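# Seat the rubber seal fully into the lid's groove

## Task

Push the rubber seal down into the lid's groove along its entire loop, so that it sits seated everywhere and stays that way once the robot lets go.

## Robot and tools

Robot: two seven-joint arms, left_arm and right_arm, each with a two-finger gripper whose fingers can fold. Bases in the scene frame: left_arm at (-0.039, +0.332, +0.032) m, right_arm at (+0.028, -0.380, +0.032) m, both facing almost straight along +x. A camera stand sits behind the arms. Cameras: cam_high, cam_low (fixed), cam_left_wrist, cam_right_wrist, each 672x504.

Scene frame: origin at table-top height, midway between the nominal bases; +x points out over the table, +z up, left_arm on the +y side (image left/right does not follow arm names). Gripper frame: fingers point along its +z, open and close along its y. end_effector_position is the spot between the pads when shut; fingertips extend about 33 mm past it at gaps up to 40 mm, only 9 mm when wide open. Printed hand positions can be off by a few cm.

execute_actions(actions, cameras): actions is a list of actions; each action is a table of 1 to 15 rows, one row per 1/30 s step, and a short table repeats its final row to fill 15 steps. Every row is one flat list of 18 numbers in [-1, 1] covering both arms: left dx, dy, dz, rx, ry, rz, gripper position, force_limit, speed, then the same nine for the right. The six pose numbers are an offset, along scene-frame axes, from that arm's Hand target as it stood when the action began (not from the previous row); 1.0 = 0.6 m or 180 degrees; rx, ry, rz form one rotation vector, turning about the Hand target point. Successive actions stack, so repeating an offset moves further. Six zeros re-command the current Hand target. Gripper numbers are absolute settings, not offsets: position +1 = 140 mm open, about -0.8 = pads touching, -1 = close until blocked. force_limit -1..+1 sets grip force (roughly 14 N to 58 N at slow close; faster closes grip harder). speed -1..+1 sets finger speed (about 30 to 250 mm/s). Both start at +1. To leave a gripper unchanged, resend its last three numbers. cameras: list of names, ["all"], or []; an empty actions list returns all images and the scene state.

move(target, speed, blend, blocking, cameras): target is one 18-number row (same layout and scaling) or up to 15 such rows; every row is an offset from the Hand targets at the call's start, not from the prior row. The gripper follows a straight path; all arms finish together, within 10 s total. speed: path top speed in m/s, 0.002 to 2, default 0.25, one value or one per row. blend: corner rounding in m per row, 0 means stop at each. blocking=false returns after about 0.5 s while motion continues. The result adds a move: line, e.g. done, off_target, moving, held, fault, plus limits=paced (pose clipped) or limits=held. Moves do not avoid obstacles or the other arm.

wait(seconds 0 to 10): lets time pass holding commands. stop(): brakes a running move. zoom_image(camera, region=[x0, y0, x1, y1] in pixels, at most 504x504) magnifies a camera's latest image. set_collision_behavior(contact_force_n 20, 40 or 85) sets the force-fault threshold for both arms (not during a move). clear_fault(arm) clears a reported torque or force fault. finished_scene(scene) ends the scene irreversibly; call it only once the seal is fully seated.

Control: each step the command is clipped to within 70 mm and 16 degrees of the measured gripper pose, so big offsets take several actions. Grippers often settle short of Hand target; the next command re-requests it. To stop pushing on something, command the target back behind the gripper.

Results: positions in m, orientation quat wxyz, scene frame; Hand target (base for next offsets); Tool commands; object_status per gripper: 0 moving, 1 blocked while opening, 2 blocked while closing (grip), 3 reached target or pads met. position_measured is in counts: 3 open, 75 ~100 mm, 139 ~60 mm, 200 ~20 mm, 230 pads met. Also joint positions/velocities, joint torques, external torques (push toward larger joint angle lowers the reading), flange force along gripper axes, and some per-step positions for action calls.

Gripping: grip with the pad tip quarter for a firm hold; deeper grips let fingers fold. Fingers pressed tip-first on a surface fold easily unless fully closed. To grip harder, raise force_limit and nudge position (-1 to -0.98).

Faults: an arm halts on contact torque over its limit (85 N m big joints, 11 N m wrist joints), outside force over the contact limit (85 N by default), leaving a joint range, or excess joint speed; call clear_fault. Overheated motors (MOTOR HOT) brake the arm 30 to 60 s; avoid long stretched or straining holds.

Avoid: dropping or flinging parts, anything leaving the table, slamming or hard pressing, squeezing a part that is resting on something, and any contact between the two arms or grippers; a gripper closing on the other's fingers counts as such contact. Press the seal with moderate, controlled force.

Each tool is called after ">>>" by a JSON object that holds its "name" and its "arguments".

## Session

>>> {"name": "execute_actions", "arguments": {"actions": []}}

Scene clock: 0.00 s.
left_arm: end_effector_position=(+0.3353, +0.6934, +0.1722) position_measured=3 object_status=3 end_effector_quat_wxyz=(+0.010, +0.790, -0.562, +0.246) | right_arm: end_effector_position=(+0.2286, -0.5873, +0.2368) position_measured=3 object_status=3 end_effector_quat_wxyz=(-0.127, +0.464, +0.550, +0.683)
Joint positions: left_arm=[0.928 0.065 0.084 -2.259 -0.621 2.173 1.071] | right_arm=[-1.34 0.422 -0.173 -2.186 0.649 1.123 1.142]
Joint velocities: within noise
Joint torques (N m): no reading
External joint torques (N m): no reading
Flange force (N): no reading
Hand target: left_arm +0.3353, +0.6934, +0.1722; +0.010, +0.790, -0.562, +0.246 | right_arm +0.2286, -0.5873, +0.2368; -0.127, +0.464, +0.550, +0.683
Tool commands: left_gripper/position=+1.0 left_gripper/force_limit=+1.0 left_gripper/speed=+1.0 right_gripper/position=+1.0 right_gripper/force_limit=+1.0 right_gripper/speed=+1.0

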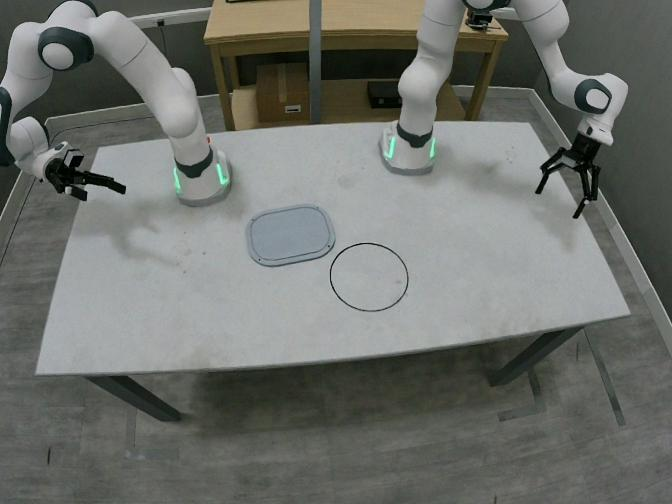

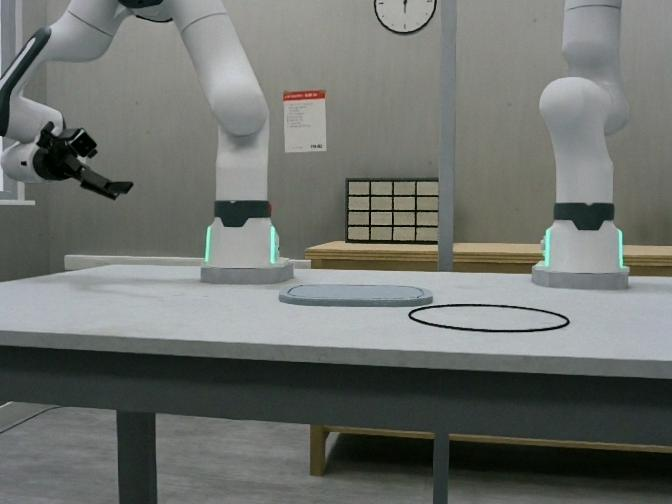

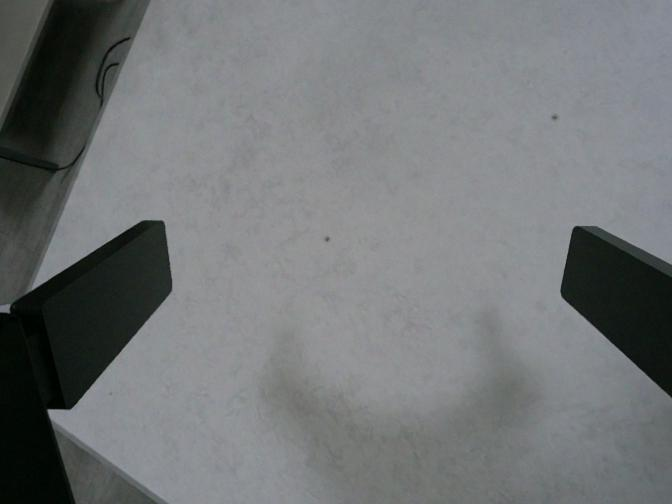

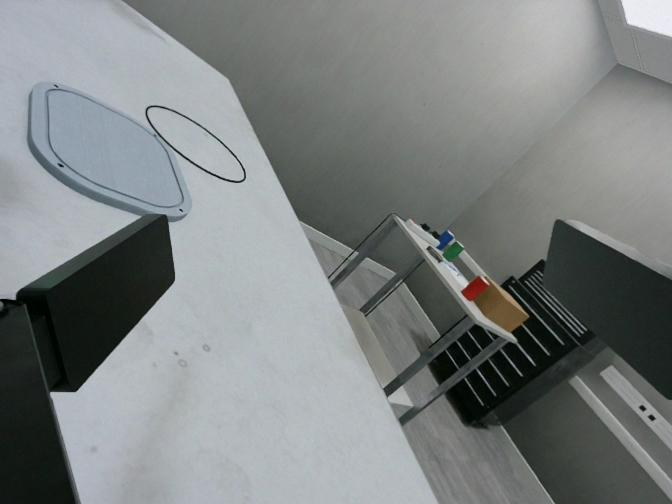

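>>> {"name": "move", "arguments": {"target": [0.108,-0.74,0.463,0.007,0.168,0.385,1,1,1,0.036,0.82,0.355,-0.099,0.534,-0.430,1,1,1], "cameras": ["all"]}}

Scene clock: 18.97 s.
left_arm: end_effector_position=(+0.3568, +0.5428, +0.2652) position_measured=3 object_status=3 end_effector_quat_wxyz=(+0.007, +0.905, -0.391, +0.168) | right_arm: end_effector_position=(+0.2351, -0.4453, +0.2953) position_measured=3 object_status=3 end_effector_quat_wxyz=(-0.060, +0.679, +0.484, +0.549)
Joint positions: left_arm=[0.984 -0.467 -0.3 -2.546 -0.544 2.171 0.24] | right_arm=[-1.524 -0.739 -0.147 -2.964 0.664 1.321 1.717]
Joint velocities: left_arm=[0 0 -0.001 0 0 0.001 -0.006] | right_arm=[within noise]
Joint torques (N m): left_arm=[1.11 -15.13 2.77 23.95 0.27 2.34 -0.35] | right_arm=[0.75 -3.07 -0.28 22.3 2.36 -0.73 -0.1]
External joint torques (N m): left_arm=[1.12 -0.54 -0.46 0.21 -0.13 -0.15 -0.35] | right_arm=[0.74 0.43 -0.09 1.5 0.18 0.17 -0.17]
Flange force (N): left_arm=[0.8 0.4 -1.6] | right_arm=[-4.6 4.4 -3.8]
Hand target: left_arm +0.3574, +0.5426, +0.2666; +0.007, +0.906, -0.387, +0.170 (not the last commanded pose) | right_arm +0.2351, -0.4466, +0.2950; -0.057, +0.678, +0.486, +0.549 (not the last commanded pose)
Off the commanded pose: left_arm 0.349 m, 50 deg | right_arm 0.383 m, 94 deg.
move: held (right_arm; a check stopped the path), off_target (left_arm; braked when a check withheld steps of right_arm); limits=held
pose unreachable (right arm): on one or more control steps of this call, first in action 0 (counted from 0), this arm could not follow its commanded pose, so it was not sent that pose on those steps. It may still have moved: this result reports where it is.
cause: moving toward the commanded pose would bring two parts of the arm too close to each other (its gripper and another part of the arm, with joints 3 (upper arm roll) to 7 (wrist roll) between them, 41 mm apart when it was first held).

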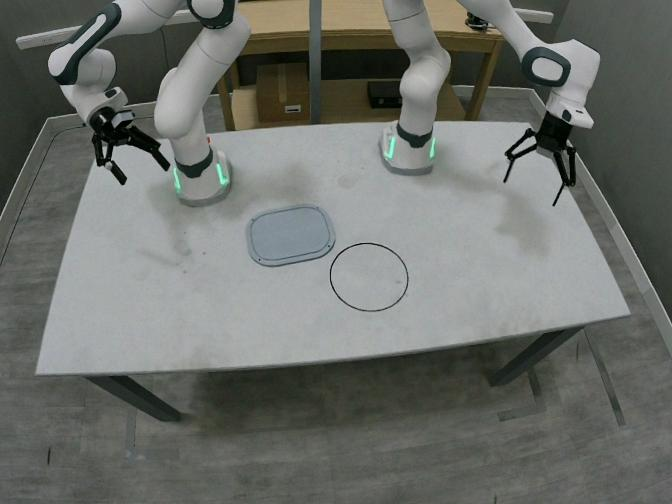

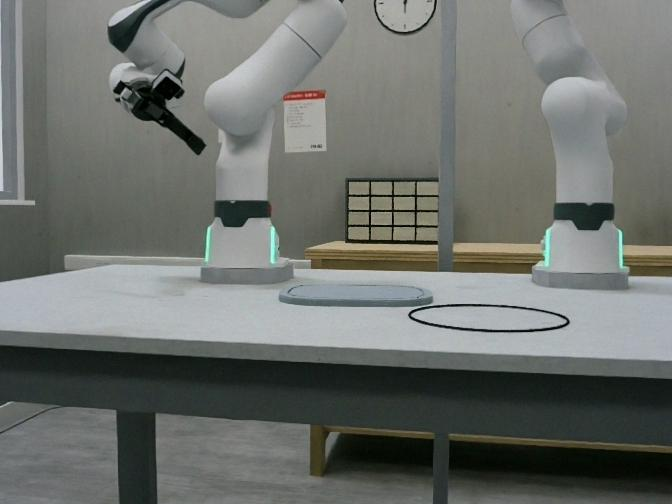

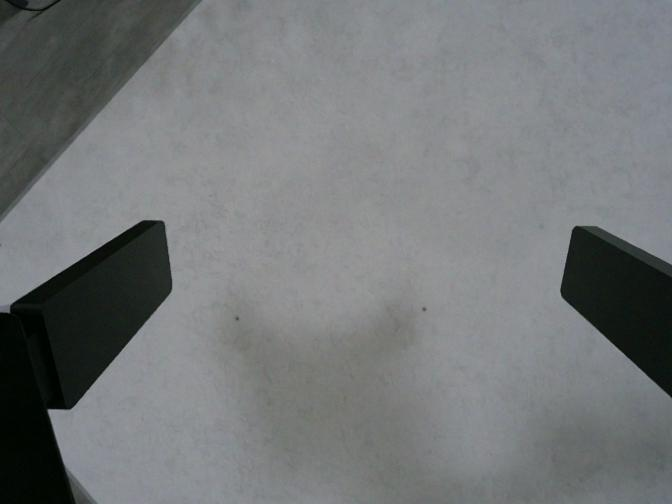

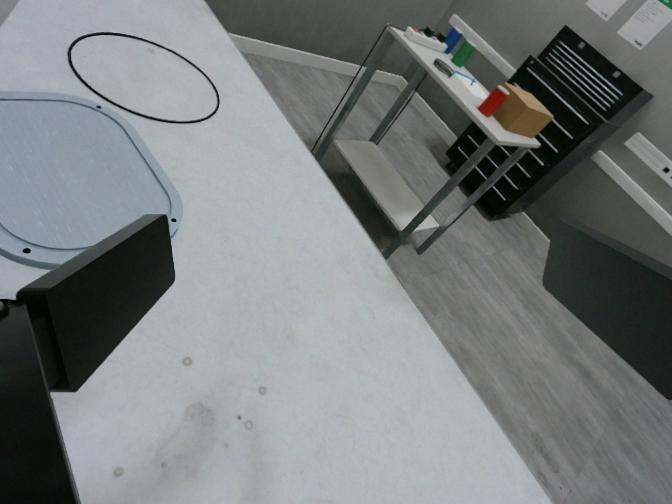

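>>> {"name": "move", "arguments": {"target": [[0.035,-0.25,0.306,0.002,0.056,0.127,1,1,1,0.38,0.2,0.25,0,0,0,1,1,1],[0.071,-0.488,0.306,0.005,0.112,0.255,1,1,1,0.358,0.3,0.25,-0.041,0.393,-0.348,1,1,1]], "speed": 0.35, "blend": [0.05,0], "cameras": ["all"]}}

Scene clock: 29.53 s.
left_arm: end_effector_position=(+0.3998, +0.2513, +0.4501) position_measured=3 object_status=3 end_effector_quat_wxyz=(-0.002, +1.000, -0.001, -0.001) | right_arm: end_effector_position=(+0.4504, -0.2677, +0.4449) position_measured=3 object_status=3 end_effector_quat_wxyz=(+0.075, +0.915, +0.395, -0.020)
Joint positions: left_arm=[1.379 -0.902 -0.919 -1.855 -0.704 1.284 -1.115] | right_arm=[-2.128 -1.731 0.387 -1.769 1.296 0.51 3.002]
Joint torques (N m): left_arm=[0.5 12.47 18.68 16.14 0.6 2.53 -0.3] | right_arm=[0.17 39.53 -13.86 -4.83 -0.27 2.49 0.36]
External joint torques (N m): left_arm=[0.51 -0.71 -1.06 0.13 -0.2 -0.1 -0.3] | right_arm=[0.21 -0.76 0.3 0.25 -0.34 -0.34 0.35]
Flange force (N): left_arm=[3.4 1.4 0.5] | right_arm=[0.7 -1.1 1.1]
Hand target: left_arm +0.4000, +0.2498, +0.4502; +0.000, +1.000, +0.001, -0.001 | right_arm +0.4499, -0.2666, +0.4450; +0.050, +0.962, +0.267, -0.013
Off the commanded pose: left_arm 0.001 m, 0 deg | right_arm 0.001 m, 48 deg; orientation clipped.
joint sent to its limit (right arm) — joint 6 (wrist pitch), lower limit; joint 7 (wrist roll), upper limit. The joint targets are off in orientation, not in position.
move: off_target (right_arm); limits=paced

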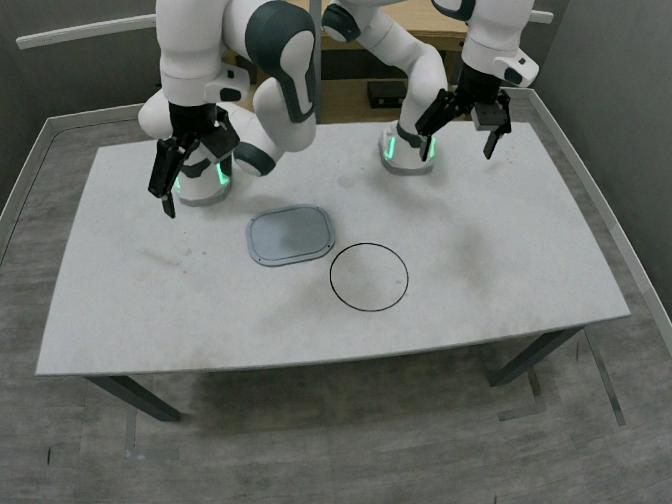

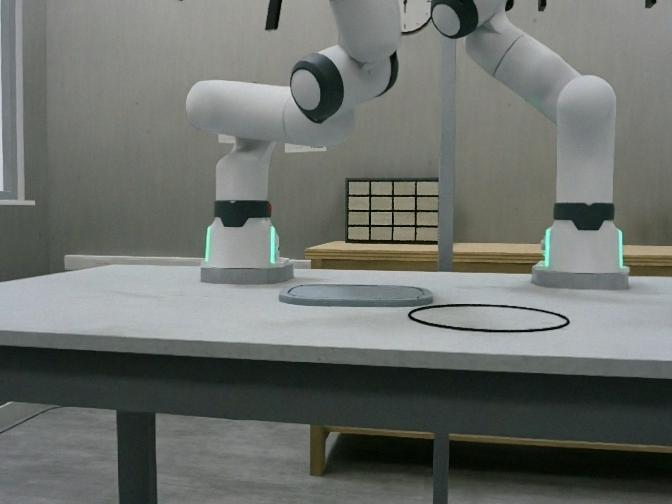

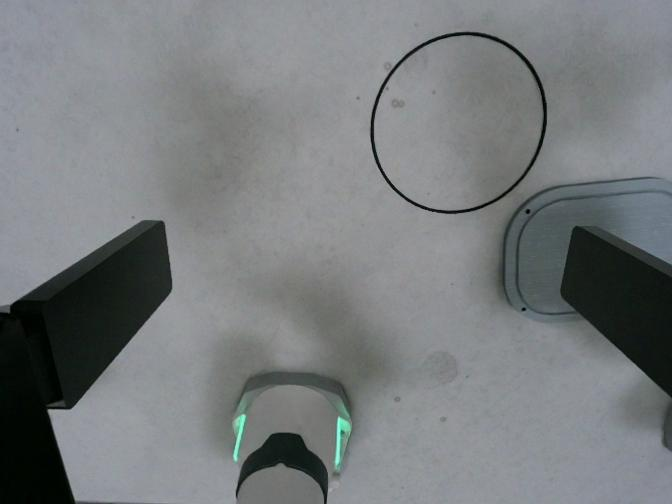

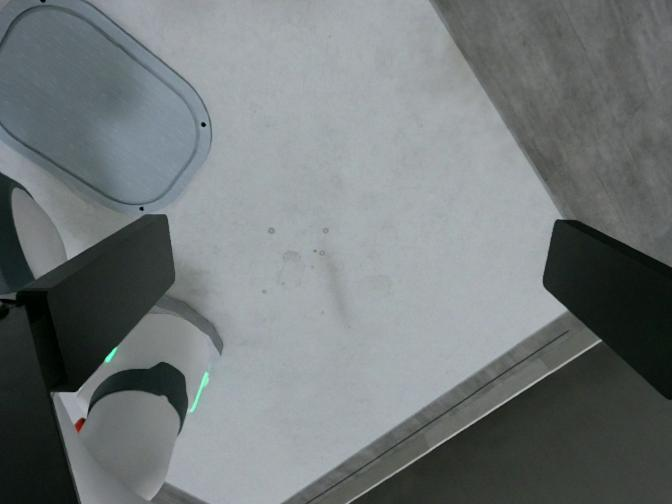

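>>> {"name": "move", "arguments": {"target": [[0.167,-0.083,0,0,0,0,1,1,1,0,0,0,0,0,0.3,1,1,1],[0.167,-0.083,0,0,0,0,1,1,1,0,0,0,0,0,0.8,1,1,1]], "speed": 0.4, "blend": [0.05,0], "cameras": ["all"]}}

>>> {"name": "execute_actions", "arguments": {"actions": [], "cameras": []}}

Scene clock: 52.43 s.
left_arm: end_effector_position=(+0.5002, +0.2010, +0.4498) position_measured=3 object_status=3 end_effector_quat_wxyz=(-0.002, +1.000, -0.001, -0.001) | right_arm: end_effector_position=(+0.4500, -0.2650, +0.4455) position_measured=3 object_status=3 end_effector_quat_wxyz=(+0.028, +0.047, +0.997, +0.045)
Joint positions: left_arm=[1.695 -0.811 -1.242 -1.487 -0.795 1.275 -1.281] | right_arm=[-1.604 -1.294 0.764 -1.928 1.055 0.973 1.011]
Joint velocities: left_arm=[within noise] | right_arm=[-0.002 0.002 0 0 0.001 0 -0.004]
Joint torques (N m): left_arm=[0.73 22.16 20.4 14.56 0.78 2.57 -0.22] | right_arm=[0.59 25.03 -21.67 8.18 0.74 2.52 -0.21]
External joint torques (N m): left_arm=[0.8 -0.62 -0.85 -0.02 -0.03 -0.07 -0.22] | right_arm=[0.51 -0.01 0.9 -0.22 -0.28 0.07 -0.22]
Flange force (N): left_arm=[6.0 0.7 -0.9] | right_arm=[0.5 -0.6 1.7]
Hand target: left_arm +0.5002, +0.2000, +0.4502; +0.000, +1.000, +0.001, -0.001 | right_arm +0.4499, -0.2666, +0.4450; +0.028, +0.044, +0.998, +0.044
Off the commanded pose: left_arm 0.001 m, 0 deg | right_arm 0.002 m, 0 deg.
move: done

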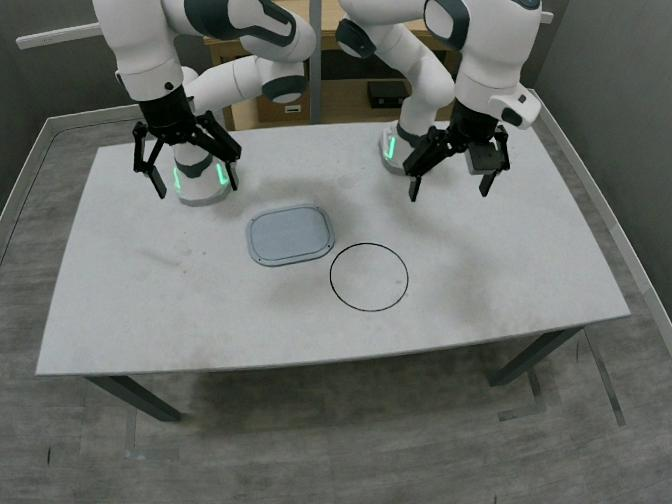

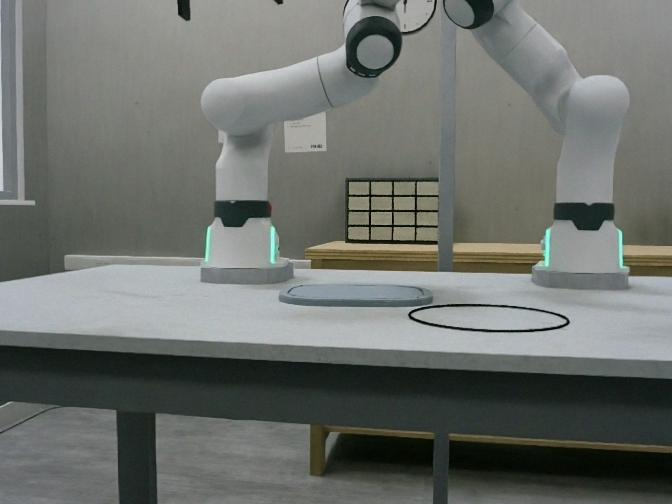

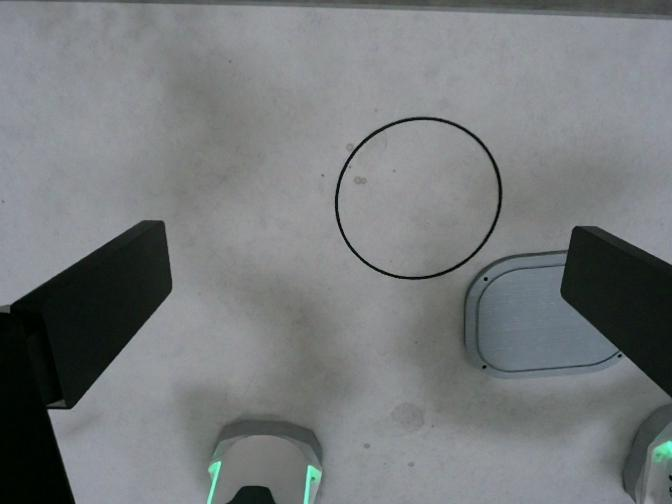

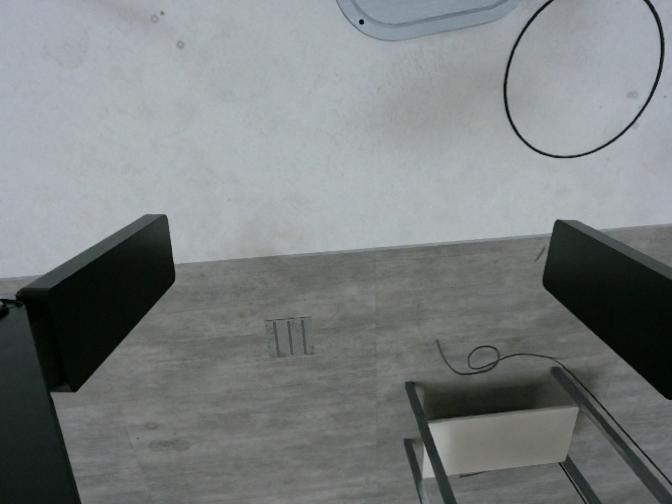

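Scene clock: 52.43 s.
left_arm: end_effector_position=(+0.5002, +0.2010, +0.4498) position_measured=3 object_status=3 end_effector_quat_wxyz=(-0.002, +1.000, -0.001, -0.001) | right_arm: end_effector_position=(+0.4500, -0.2650, +0.4455) position_measured=3 object_status=3 end_effector_quat_wxyz=(+0.028, +0.047, +0.997, +0.045)
Joint positions: left_arm=[1.695 -0.811 -1.242 -1.487 -0.795 1.275 -1.281] | right_arm=[-1.604 -1.294 0.764 -1.928 1.055 0.973 1.011]
Joint velocities: left_arm=[within noise] | right_arm=[-0.002 0.002 0 0 0.001 0 -0.004]
Joint torques (N m): left_arm=[0.73 22.16 20.4 14.56 0.78 2.57 -0.22] | right_arm=[0.59 25.03 -21.67 8.18 0.74 2.52 -0.21]
External joint torques (N m): left_arm=[0.8 -0.62 -0.85 -0.02 -0.03 -0.07 -0.22] | right_arm=[0.51 -0.01 0.9 -0.22 -0.28 0.07 -0.22]
Flange force (N): left_arm=[6.0 0.7 -0.9] | right_arm=[0.5 -0.6 1.7]
Hand target: left_arm +0.5002, +0.2000, +0.4502; +0.000, +1.000, +0.001, -0.001 | right_arm +0.4499, -0.2666, +0.4450; +0.028, +0.044, +0.998, +0.044
Tool commands: left_gripper/position=+1.0 left_gripper/force_limit=+1.0 left_gripper/speed=+1.0 right_gripper/position=+1.0 right_gripper/force_limit=+1.0 right_gripper/speed=+1.0
Off the commanded pose: left_arm 0.001 m, 0 deg | right_arm 0.002 m, 0 deg.
No camera images: "cameras" was empty.

>>> {"name": "move", "arguments": {"target": [-0.083,-0.467,0,0,0,0,1,1,1,0,-0.25,0,0,0,0,1,1,1], "cameras": ["cam_left_wrist","cam_right_wrist"]}}

>>> {"name": "zoom_image", "arguments": {"camera": "cam_left_wrist", "region": [250, 150, 550, 375]}}

Scene clock: 69.97 s.
left_arm: end_effector_position=(+0.4510, -0.0796, +0.4495) position_measured=3 object_status=3 end_effector_quat_wxyz=(-0.002, +1.000, -0.002, +0.000) | right_arm: end_effector_position=(+0.4500, -0.4154, +0.4451) position_measured=3 object_status=3 end_effector_quat_wxyz=(+0.029, +0.047, +0.997, +0.046)
Joint positions: left_arm=[1.682 -0.924 -1.4 -1.022 -1.052 1.126 -1.833] | right_arm=[-1.775 -1.119 0.808 -1.957 0.908 1.111 0.749]
Joint velocities: left_arm=[0 0.001 -0.001 -0.001 0.001 0 -0.007] | right_arm=[within noise]
Joint torques (N m): left_arm=[1.05 37.27 19.42 8.66 0.56 2.47 -0.26] | right_arm=[0.52 18.81 -20.98 13.45 0.88 2.41 -0.31]
External joint torques (N m): left_arm=[0.98 -0.74 -0.7 0.15 -0.27 -0.15 -0.26] | right_arm=[0.42 -0.31 0.78 0.78 -0.16 0.02 -0.32]
Flange force (N): left_arm=[0.0 0.0 0.0] | right_arm=[-1.9 0.1 -0.7]
Hand target: left_arm +0.4504, -0.0802, +0.4502; +0.000, +1.000, +0.001, -0.001 | right_arm +0.4499, -0.4166, +0.4450; +0.028, +0.044, +0.998, +0.044
Off the commanded pose: left_arm 0.001 m, 0 deg | right_arm 0.001 m, 0 deg.
move: done
Images, in order (width x height): cam_left_wrist 672x504, cam_right_wrist 672x504.

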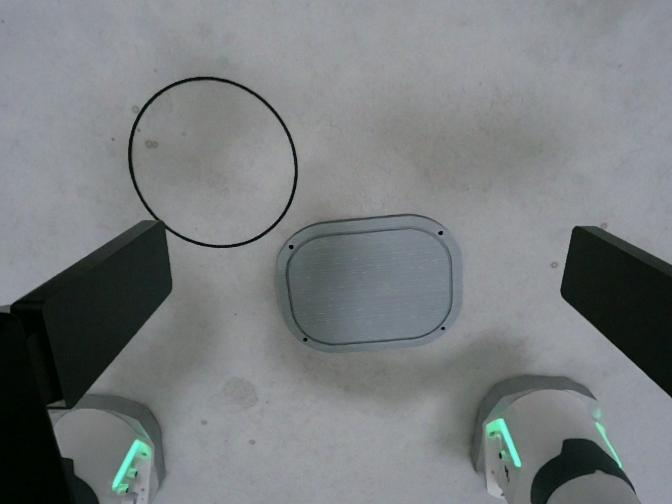

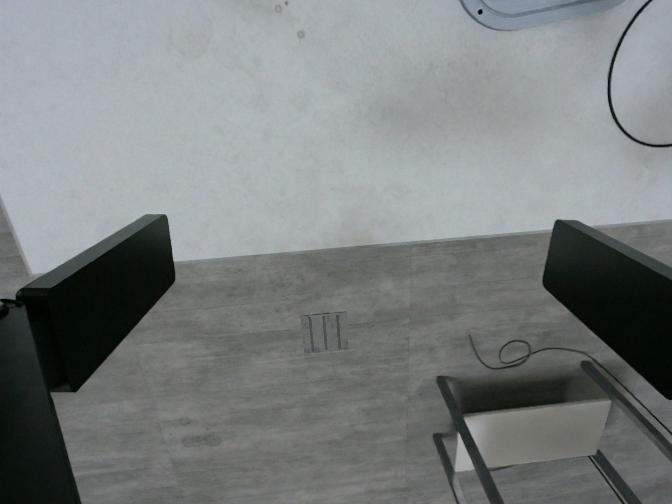

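Scaled by 1.680 from the camera's 672x504 image, which has a finer 960x720 frame.

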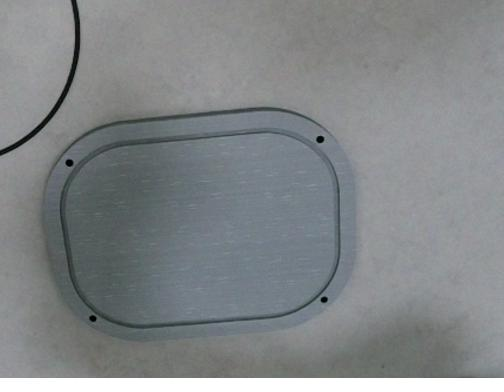

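>>> {"name": "move", "arguments": {"target": [0.017,0.55,-0.55,0,0,0,-1,-1,0,0.017,0.594,-0.542,-0.028,0.018,0.028,-1,-1,0], "cameras": ["all"]}}

Scene clock: 90.50 s.
left_arm: end_effector_position=(+0.4456, -0.0469, +0.4154) position_measured=233 object_status=3 end_effector_quat_wxyz=(-0.005, +0.999, +0.029, -0.018) | right_arm: end_effector_position=(+0.4511, -0.3459, +0.3803) position_measured=233 object_status=3 end_effector_quat_wxyz=(+0.020, +0.031, +0.999, +0.035)
Joint positions: left_arm=[1.573 -0.964 -1.342 -1.252 -1.023 1.17 -1.776] | right_arm=[-1.642 -1.318 0.855 -2.116 1.016 1.122 0.799]
Joint velocities: left_arm=[within noise] | right_arm=[-0.001 -0.001 -0.001 0 0 0 0.005]
Joint torques (N m): left_arm=[0.51 33.77 22.31 9.87 0.86 2.48 -0.21] | right_arm=[0.19 20.95 -23.47 10.36 1.51 2.32 0.36]
External joint torques (N m): left_arm=[0.65 -0.51 -0.63 0.01 0.02 -0.03 -0.21] | right_arm=[0.16 -1.04 0.29 0.01 0.55 -0.11 0.35]
Flange force (N): left_arm=[4.2 2.7 -1.3] | right_arm=[0.2 2.3 2.6]
Hand target: left_arm +0.4448, -0.0481, +0.4162; -0.003, +0.999, +0.031, -0.018 (not the last commanded pose) | right_arm +0.4520, -0.3459, +0.3805; +0.022, +0.035, +0.999, +0.035 (not the last commanded pose)
Off the commanded pose: left_arm 0.419 m, 4 deg | right_arm 0.387 m, 6 deg.
move: held (left_arm; a check stopped the path), off_target (right_arm; braked when a check withheld steps of left_arm); limits=held
pose unreachable (left arm): on one or more control steps of this call, first in action 0 (counted from 0), this arm could not follow its commanded pose, so it was not sent that pose on those steps. It may still have moved: this result reports where it is.
cause: moving toward the commanded pose would bring a part of the arm too close to another arm (a part of this arm just beyond joint 5 (forearm roll) and a part of the right arm just beyond its joint 4 (elbow), along the way the arms are being sent, or toward where that arm still pushes).

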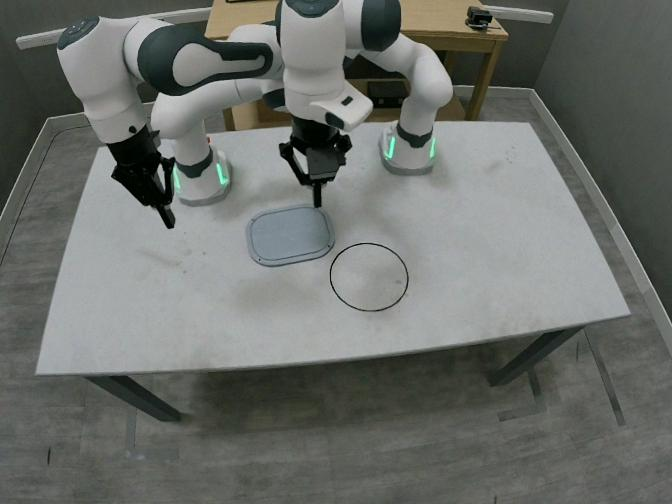

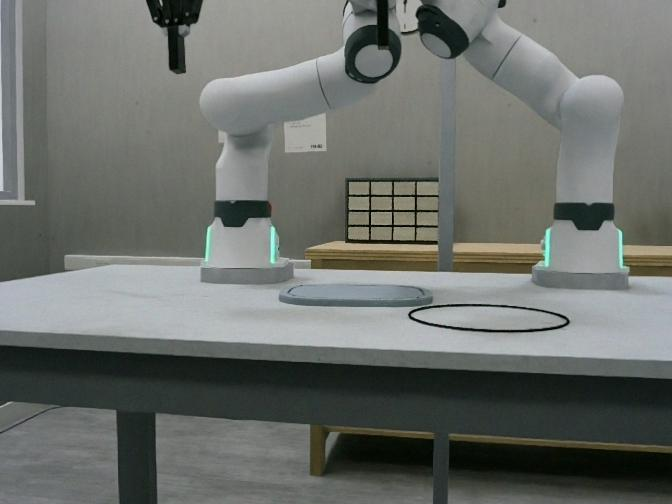

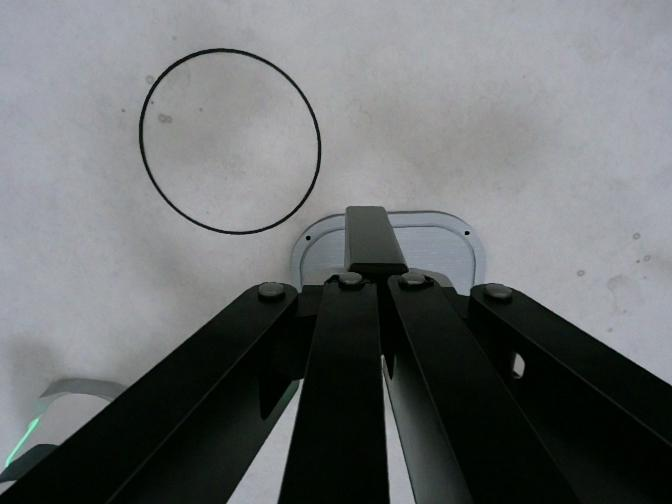

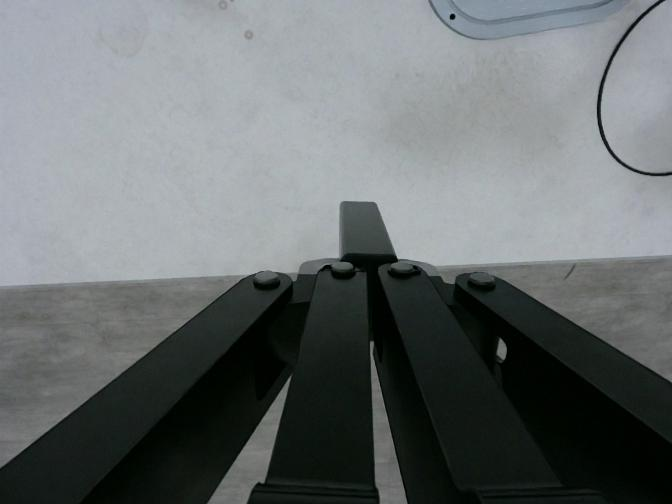

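>>> {"name": "move", "arguments": {"target": [0,0,0,0,0,0,-1,-1,0,0,-0.03,0.1,0,0,-0.37,-1,-1,0], "speed": 0.5}}

>>> {"name": "move", "arguments": {"target": [0,0.413,0.056,0,0,0,-1,-1,0,0,0,0,0,0,-0.37,-1,-1,0], "speed": 0.5}}

Scene clock: 147.80 s.
left_arm: end_effector_position=(+0.4456, -0.0469, +0.4154) position_measured=233 object_status=3 end_effector_quat_wxyz=(-0.005, +0.999, +0.029, -0.018) | right_arm: end_effector_position=(+0.4515, -0.3655, +0.4406) position_measured=233 object_status=3 end_effector_quat_wxyz=(+0.038, +0.575, +0.817, +0.016)
Joint positions: left_arm=[1.573 -0.964 -1.342 -1.252 -1.023 1.17 -1.776] | right_arm=[-1.992 -1.53 0.634 -1.953 1.138 0.807 1.791]
Joint velocities: left_arm=[within noise] | right_arm=[0 0 -0.001 0.002 0.001 0 0.007]
Joint torques (N m): left_arm=[0.59 33.81 22.21 9.83 0.87 2.5 -0.21] | right_arm=[0.49 29.81 -20.08 3.9 1.23 2.29 0.4]
External joint torques (N m): left_arm=[0.54 -0.61 -0.83 0.07 0.01 -0.03 -0.21] | right_arm=[0.48 -0.91 0.48 0.42 0.45 -0.31 0.39]
Flange force (N): left_arm=[4.4 3.1 -1.2] | right_arm=[1.8 2.5 1.8]
Hand target: left_arm +0.4448, -0.0481, +0.4162; -0.003, +0.999, +0.031, -0.018 | right_arm +0.4520, -0.3639, +0.4405; +0.038, +0.577, +0.815, +0.017
Off the commanded pose: left_arm 0.002 m, 0 deg | right_arm 0.002 m, 0 deg.
move: done; limits=paced

Scene clock: 150.73 s.
left_arm: end_effector_position=(+0.4447, +0.1986, +0.4499) position_measured=233 object_status=3 end_effector_quat_wxyz=(-0.002, +0.999, +0.033, -0.019) | right_arm: end_effector_position=(+0.4515, -0.3654, +0.4411) position_measured=233 object_status=3 end_effector_quat_wxyz=(+0.042, +0.929, +0.367, -0.007)
Joint positions: left_arm=[1.505 -0.823 -1.112 -1.637 -0.738 1.253 -1.331] | right_arm=[-2.301 -1.71 0.432 -1.849 1.261 0.527 2.821]
Joint velocities: left_arm=[within noise] | right_arm=[0 0 0.001 0 0 0 0.007]
Joint torques (N m): left_arm=[0.44 16.91 20.24 14.71 1.26 2.78 0.13] | right_arm=[0.46 36.8 -14.72 -3.04 0.76 2.4 0.46]
External joint torques (N m): left_arm=[0.48 -0.89 -0.47 -0.62 0.41 0.24 0.13] | right_arm=[0.41 -1 0.63 -0.17 0.42 -0.3 0.46]
Flange force (N): left_arm=[0.0 -0.9 3.0] | right_arm=[2.7 -0.4 3.9]
Hand target: left_arm +0.4448, +0.1997, +0.4498; -0.003, +0.999, +0.031, -0.018 | right_arm +0.4520, -0.3639, +0.4405; +0.041, +0.930, +0.365, -0.007
Off the commanded pose: left_arm 0.001 m, 0 deg | right_arm 0.002 m, 0 deg.
move: done; limits=paced

>>> {"name": "move", "arguments": {"target": [[-0.146,0.572,-0.308,-0.005,-0.112,-0.275,-1,-1,0,-0.362,-0.135,-0.243,0.196,-0.324,0.153,-1,-1,0],[-0.183,0.823,-0.463,-0.007,-0.168,-0.405,-1,-1,0,-0.372,-0.372,-0.34,0.286,-0.417,0.27,-1,-1,0]], "speed": 0.5, "blend": [0.03,0], "cameras": ["cam_high"]}}

Scene clock: 165.13 s.
left_arm: end_effector_position=(+0.3604, +0.5322, +0.2714) position_measured=233 object_status=3 end_effector_quat_wxyz=(+0.003, +0.915, -0.373, +0.151) | right_arm: end_effector_position=(+0.2924, -0.4154, +0.3281) position_measured=233 object_status=3 end_effector_quat_wxyz=(-0.071, +0.821, +0.361, +0.436)
Joint positions: left_arm=[1.134 -0.523 -0.475 -2.531 -0.596 2.121 0.198] | right_arm=[-2.073 -1.508 0.405 -2.981 1.046 0.754 2.167]
Joint velocities: left_arm=[-0.001 -0.001 0.001 0.002 -0.001 0 0.006] | right_arm=[within noise]
Joint torques (N m): left_arm=[-0.05 -11.2 6.05 22.94 1 2.81 0.17] | right_arm=[0.53 12.58 -9.14 20.23 3.39 -0.04 0.44]
External joint torques (N m): left_arm=[-0.06 0.44 0.26 -0.56 0.63 0.26 0.17] | right_arm=[0.52 -1.12 0.5 1.13 0.57 -0.16 0.4]
Flange force (N): left_arm=[-1.5 -0.5 1.4] | right_arm=[5.3 2.3 7.2]
Hand target: left_arm +0.3598, +0.5327, +0.2705; +0.002, +0.914, -0.377, +0.149 (not the last commanded pose) | right_arm +0.2933, -0.4148, +0.3288; -0.073, +0.821, +0.360, +0.437 (not the last commanded pose)
Off the commanded pose: left_arm 0.191 m, 27 deg | right_arm 0.205 m, 55 deg.
move: held (right_arm; a check stopped the path), off_target (left_arm; braked when a check withheld steps of right_arm); path passed 0 of 2 targets; limits=paced,held
pose unreachable (right arm): on one or more control steps of this call, first in action 0 (counted from 0), this arm could not follow its commanded pose, so it was not sent that pose on those steps. It may still have moved: this result reports where it is.
cause: moving toward the commanded pose would bring two parts of the arm too close to each other (its gripper and another part of the arm, with joints 3 (upper arm roll) to 7 (wrist roll) between them, 20 mm apart when it was first held).
Images, in order (width x height): cam_high 672x504.

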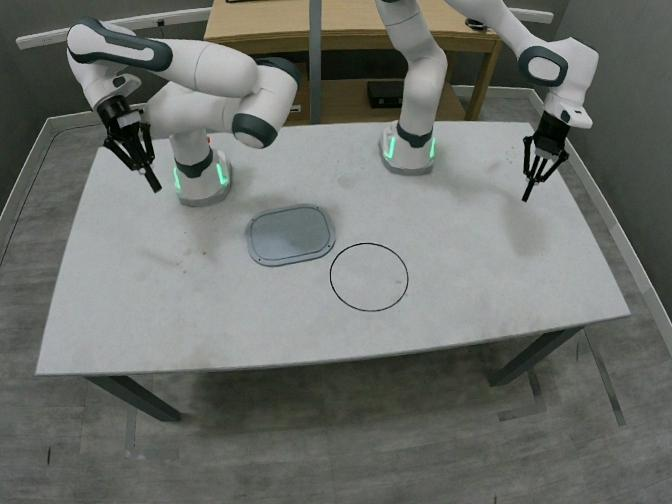

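>>> {"name": "move", "arguments": {"target": [[-0.021,0.134,-0.082,-0.005,-0.033,-0.07,-1,-1,0,0.26,-0.31,0.1,0,0,0,-1,-1,0],[-0.041,0.268,-0.1,-0.010,-0.067,-0.139,-1,-1,0,-0.07,-0.85,0.12,0,0,0,-1,-1,0]], "speed": 0.4, "blend": [0.1,0], "cameras": ["cam_high"]}}

Scene clock: 175.37 s.
left_arm: end_effector_position=(+0.3358, +0.6933, +0.2107) position_measured=233 object_status=3 end_effector_quat_wxyz=(+0.009, +0.792, -0.560, +0.245) | right_arm: end_effector_position=(+0.2516, -0.9255, +0.4007) position_measured=233 object_status=3 end_effector_quat_wxyz=(-0.069, +0.820, +0.363, +0.437)
Joint positions: left_arm=[1.179 0.002 -0.162 -2.235 -0.583 2.105 1.008] | right_arm=[-2.244 0.638 0.996 -1.333 0.347 1.417 2.599]
Joint velocities: left_arm=[within noise] | right_arm=[0.001 -0.001 0 0.001 -0.001 -0.002 0.007]
Joint torques (N m): left_arm=[0.82 -28.86 0.62 22.56 0.19 1.49 0.18] | right_arm=[0.89 -37.8 14.56 22.1 2.94 0.63 0.49]
External joint torques (N m): left_arm=[0.93 1.09 0.74 0.15 0.11 -0.16 0.19] | right_arm=[0.74 0.29 -1.18 1.4 0.12 -0.3 0.45]
Flange force (N): left_arm=[-4.1 -1.2 -0.4] | right_arm=[-4.4 11.9 -9.0]
Hand target: left_arm +0.3352, +0.6935, +0.2105; +0.009, +0.790, -0.561, +0.246 | right_arm +0.2513, -0.9248, +0.4008; -0.073, +0.821, +0.360, +0.437
Off the commanded pose: left_arm 0.001 m, 0 deg | right_arm 0.001 m, 1 deg.
move: done; limits=paced
Images, in order (width x height): cam_high 672x504.

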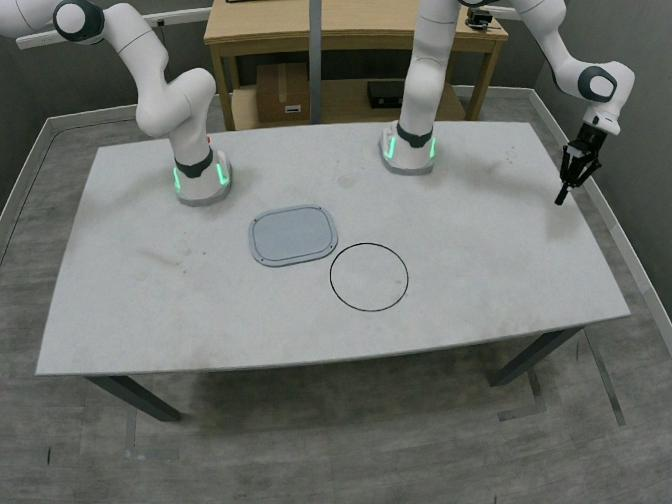

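>>> {"name": "move", "arguments": {"target": [[0.218,-0.392,0.1,0,0,-0.167,-1,-1,0,0.347,0.238,0,0,0,0.139,-1,-1,0],[0.21,-0.84,0.2,0,0,-0.333,-1,-1,0,0.563,0.605,0,0,0,0.278,-1,-1,0]], "speed": 0.35, "blend": [0.1,0], "cameras": ["cam_high"]}}

Scene clock: 184.80 s.
left_arm: end_effector_position=(+0.4616, +0.1882, +0.3309) position_measured=233 object_status=3 end_effector_quat_wxyz=(-0.129, -0.402, +0.882, -0.210) | right_arm: end_effector_position=(+0.5901, -0.5617, +0.4012) position_measured=233 object_status=3 end_effector_quat_wxyz=(-0.248, +0.590, +0.675, +0.367)
Joint positions: left_arm=[0.69 -0.144 -0.656 -2.056 -0.598 1.805 0.937] | right_arm=[-1.429 0.714 1.12 -1.325 0.256 1.431 2.655]
Joint velocities: left_arm=[0 0 -0.001 0 0.001 -0.001 -0.005] | right_arm=[within noise]
Joint torques (N m): left_arm=[1.06 -19.79 3 24.12 0.39 1.55 -0.2] | right_arm=[0.83 -37.32 17.33 20.64 2.98 0.78 0.46]
External joint torques (N m): left_arm=[1.1 0.71 0.27 0.01 0.64 -0.21 -0.19] | right_arm=[0.7 0 -0.76 1.49 0.16 -0.25 0.42]
Flange force (N): left_arm=[-3.4 -2.2 -1.4] | right_arm=[-3.7 11.5 -8.8]
Hand target: left_arm +0.4612, +0.1895, +0.3305; -0.131, -0.404, +0.881, -0.208 | right_arm +0.5891, -0.5618, +0.4008; -0.250, +0.592, +0.673, +0.365
Off the commanded pose: left_arm 0.001 m, 0 deg | right_arm 0.001 m, 0 deg.
move: done
Images, in order (width x height): cam_high 672x504.

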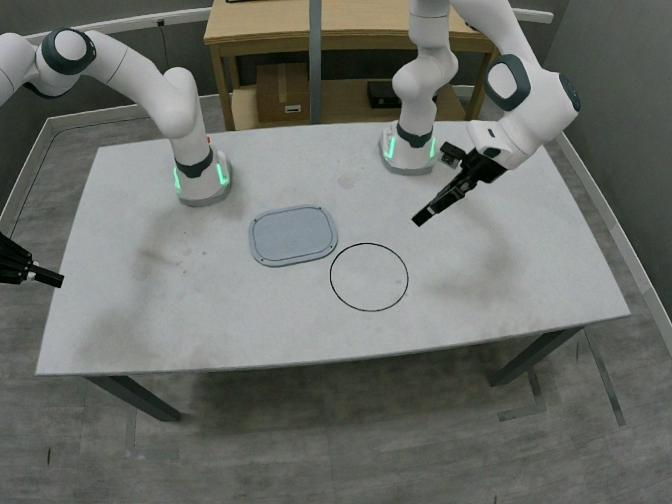

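>>> {"name": "move", "arguments": {"target": [[0.005,0.1,0,0.138,-0.087,-0.267,-1,-1,0,0,0.2,0,-0.262,-0.179,0.425,-1,-1,0],[0.005,0.1,-0.2,0.138,-0.087,-0.267,-1,-1,0,-0.208,0.73,-0.3,-0.262,-0.179,0.425,-1,-1,0]], "speed": 0.35, "blend": [0.03,0], "cameras": ["all"]}}

Scene clock: 198.53 s.
left_arm: end_effector_position=(+0.4637, +0.2487, +0.2111) position_measured=233 object_status=3 end_effector_quat_wxyz=(+0.000, +0.000, +1.000, -0.002) | right_arm: end_effector_position=(+0.4635, -0.1247, +0.2205) position_measured=233 object_status=3 end_effector_quat_wxyz=(-0.001, -0.007, +1.000, -0.003)
Joint positions: left_arm=[0.581 -0.091 -0.727 -2.258 -0.079 2.189 1.466] | right_arm=[-1.241 0.345 1.854 -2.241 -0.39 2.101 2.38]
Joint velocities: left_arm=[within noise] | right_arm=[-0.001 -0.001 -0.001 -0.001 0 0.002 0.006]
Joint torques (N m): left_arm=[0.76 -20.47 1.86 22.76 1.33 2.68 -0.26] | right_arm=[0.5 -0.82 9.24 23.66 1.32 2.39 0.32]
External joint torques (N m): left_arm=[0.78 0.56 0.11 -0.41 0.68 0.24 -0.26] | right_arm=[0.37 -1.39 -0.65 1.35 0.54 -0.07 0.32]
Flange force (N): left_arm=[-3.6 -0.1 3.2] | right_arm=[-12.9 9.7 2.4]
Hand target: left_arm +0.4642, +0.2495, +0.2105; +0.001, -0.001, +1.000, -0.001 | right_arm +0.4643, -0.1238, +0.2208; +0.000, -0.001, +1.000, -0.001
Off the commanded pose: left_arm 0.001 m, 0 deg | right_arm 0.001 m, 1 deg.
move: done

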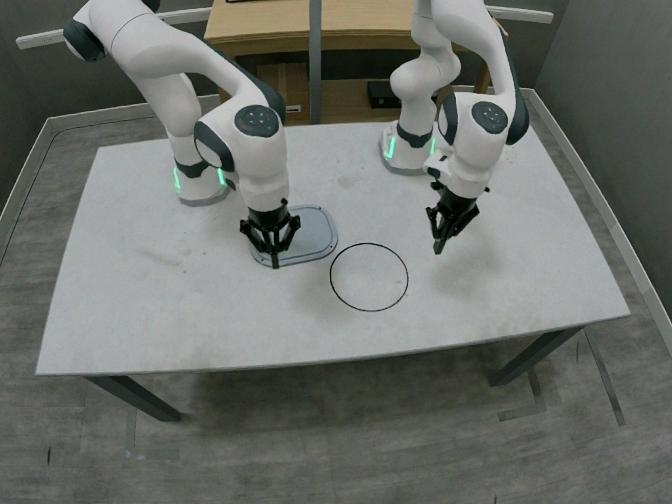

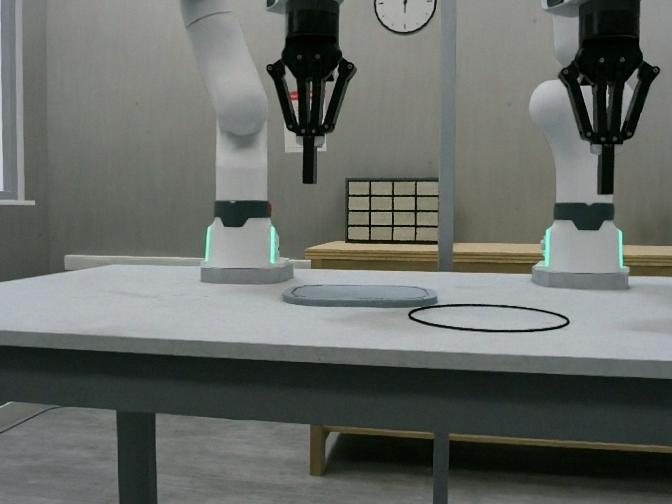

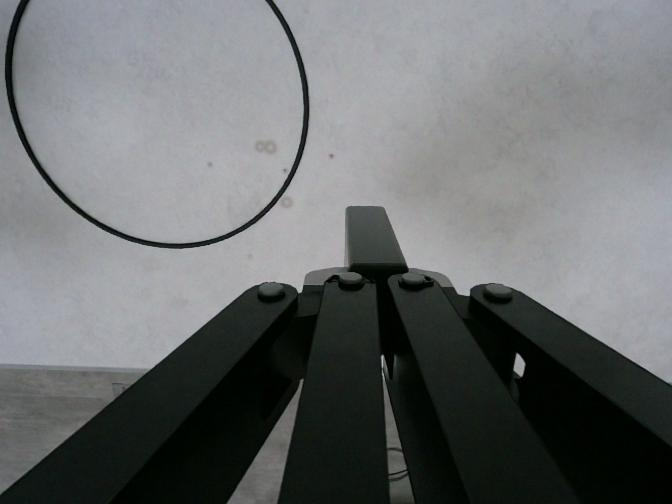

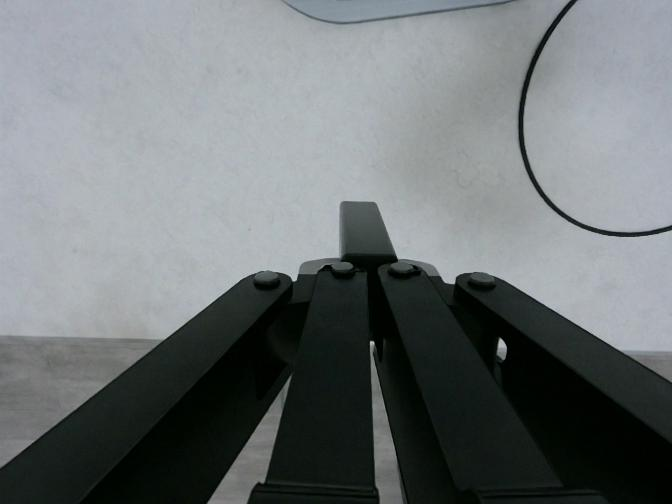

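>>> {"name": "move", "arguments": {"target": [0,0,-0.25,0,0,0,-1,-1,0,0,0,-0.267,0,0,0,-1,-1,0], "speed": 0.15, "cameras": ["cam_low","cam_left_wrist","cam_right_wrist"]}}

>>> {"name": "zoom_image", "arguments": {"camera": "cam_low", "region": [250, 200, 672, 360]}}

Scene clock: 205.17 s.
left_arm: end_effector_position=(+0.4624, +0.2498, +0.0596) position_measured=233 object_status=3 end_effector_quat_wxyz=(-0.002, +0.000, +1.000, -0.001) | right_arm: end_effector_position=(+0.4628, -0.1243, +0.0598) position_measured=233 object_status=3 end_effector_quat_wxyz=(-0.002, -0.006, +1.000, -0.002)
Joint positions: left_arm=[0.487 0.254 -0.624 -2.362 0.261 2.551 1.225] | right_arm=[-0.541 0.417 1.056 -2.347 -0.601 2.464 2.513]
Joint velocities: left_arm=[0 0.001 0 -0.001 0.001 0.001 -0.007] | right_arm=[-0.001 0 -0.001 0.001 0.001 -0.001 0.005]
Joint torques (N m): left_arm=[-0.08 -29.25 -3.2 18.98 0.84 2.68 -0.24] | right_arm=[0.82 -22.45 9.88 18.77 0.69 2.46 0.36]
External joint torques (N m): left_arm=[0.04 0.11 1.16 0.18 0.4 0.24 -0.24] | right_arm=[0.86 -1.19 -0.76 1.39 0.12 0.01 0.36]
Flange force (N): left_arm=[-2.6 -0.4 4.3] | right_arm=[-4.6 5.2 3.4]
Hand target: left_arm +0.4642, +0.2495, +0.0605; +0.001, -0.001, +1.000, -0.001 | right_arm +0.4643, -0.1238, +0.0606; +0.000, -0.001, +1.000, -0.001
Off the commanded pose: left_arm 0.002 m, 0 deg | right_arm 0.002 m, 1 deg.
move: done
Images, in order (width x height): cam_low 672x504, cam_left_wrist 672x504, cam_right_wrist 672x504.

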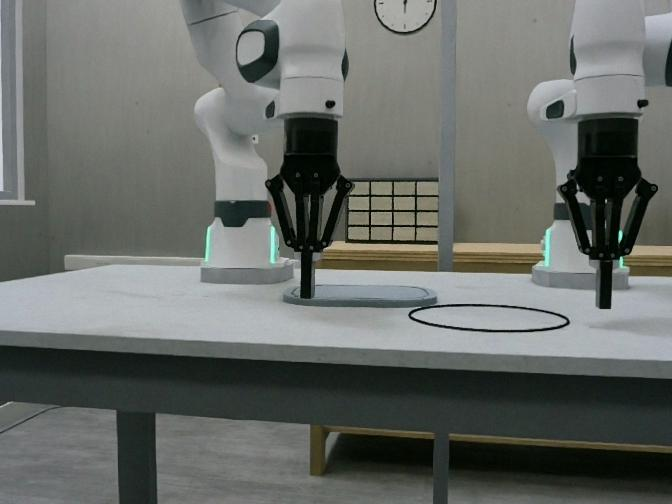

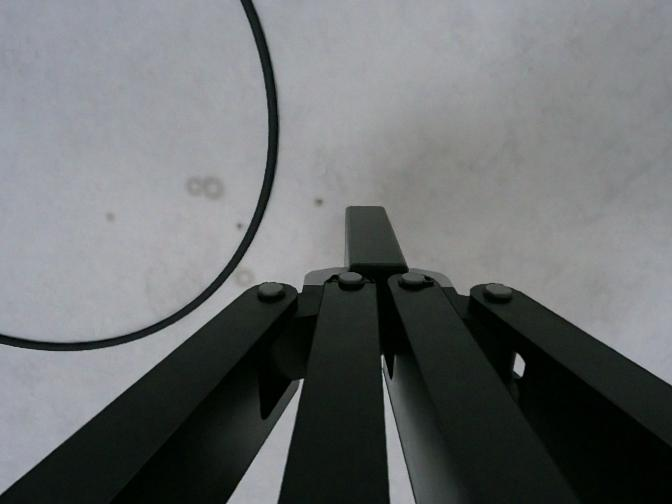

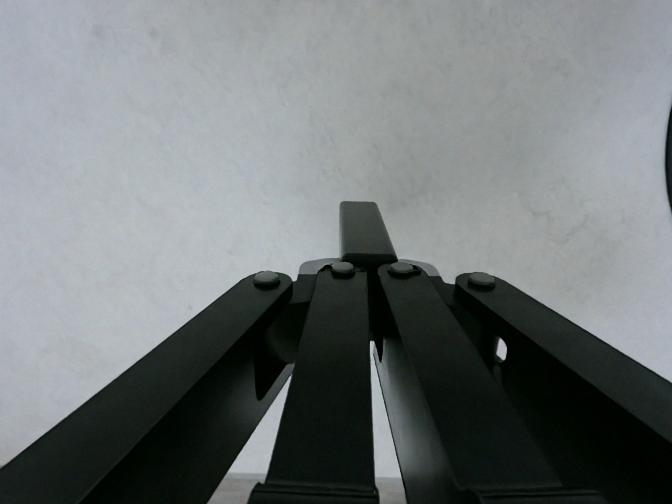

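Scaled by 1.194 from the camera's 672x504 image, which has a finer 960x720 frame.

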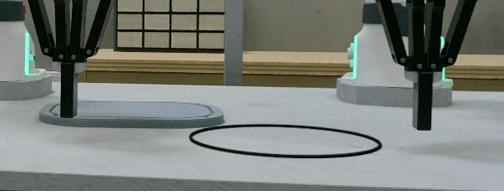

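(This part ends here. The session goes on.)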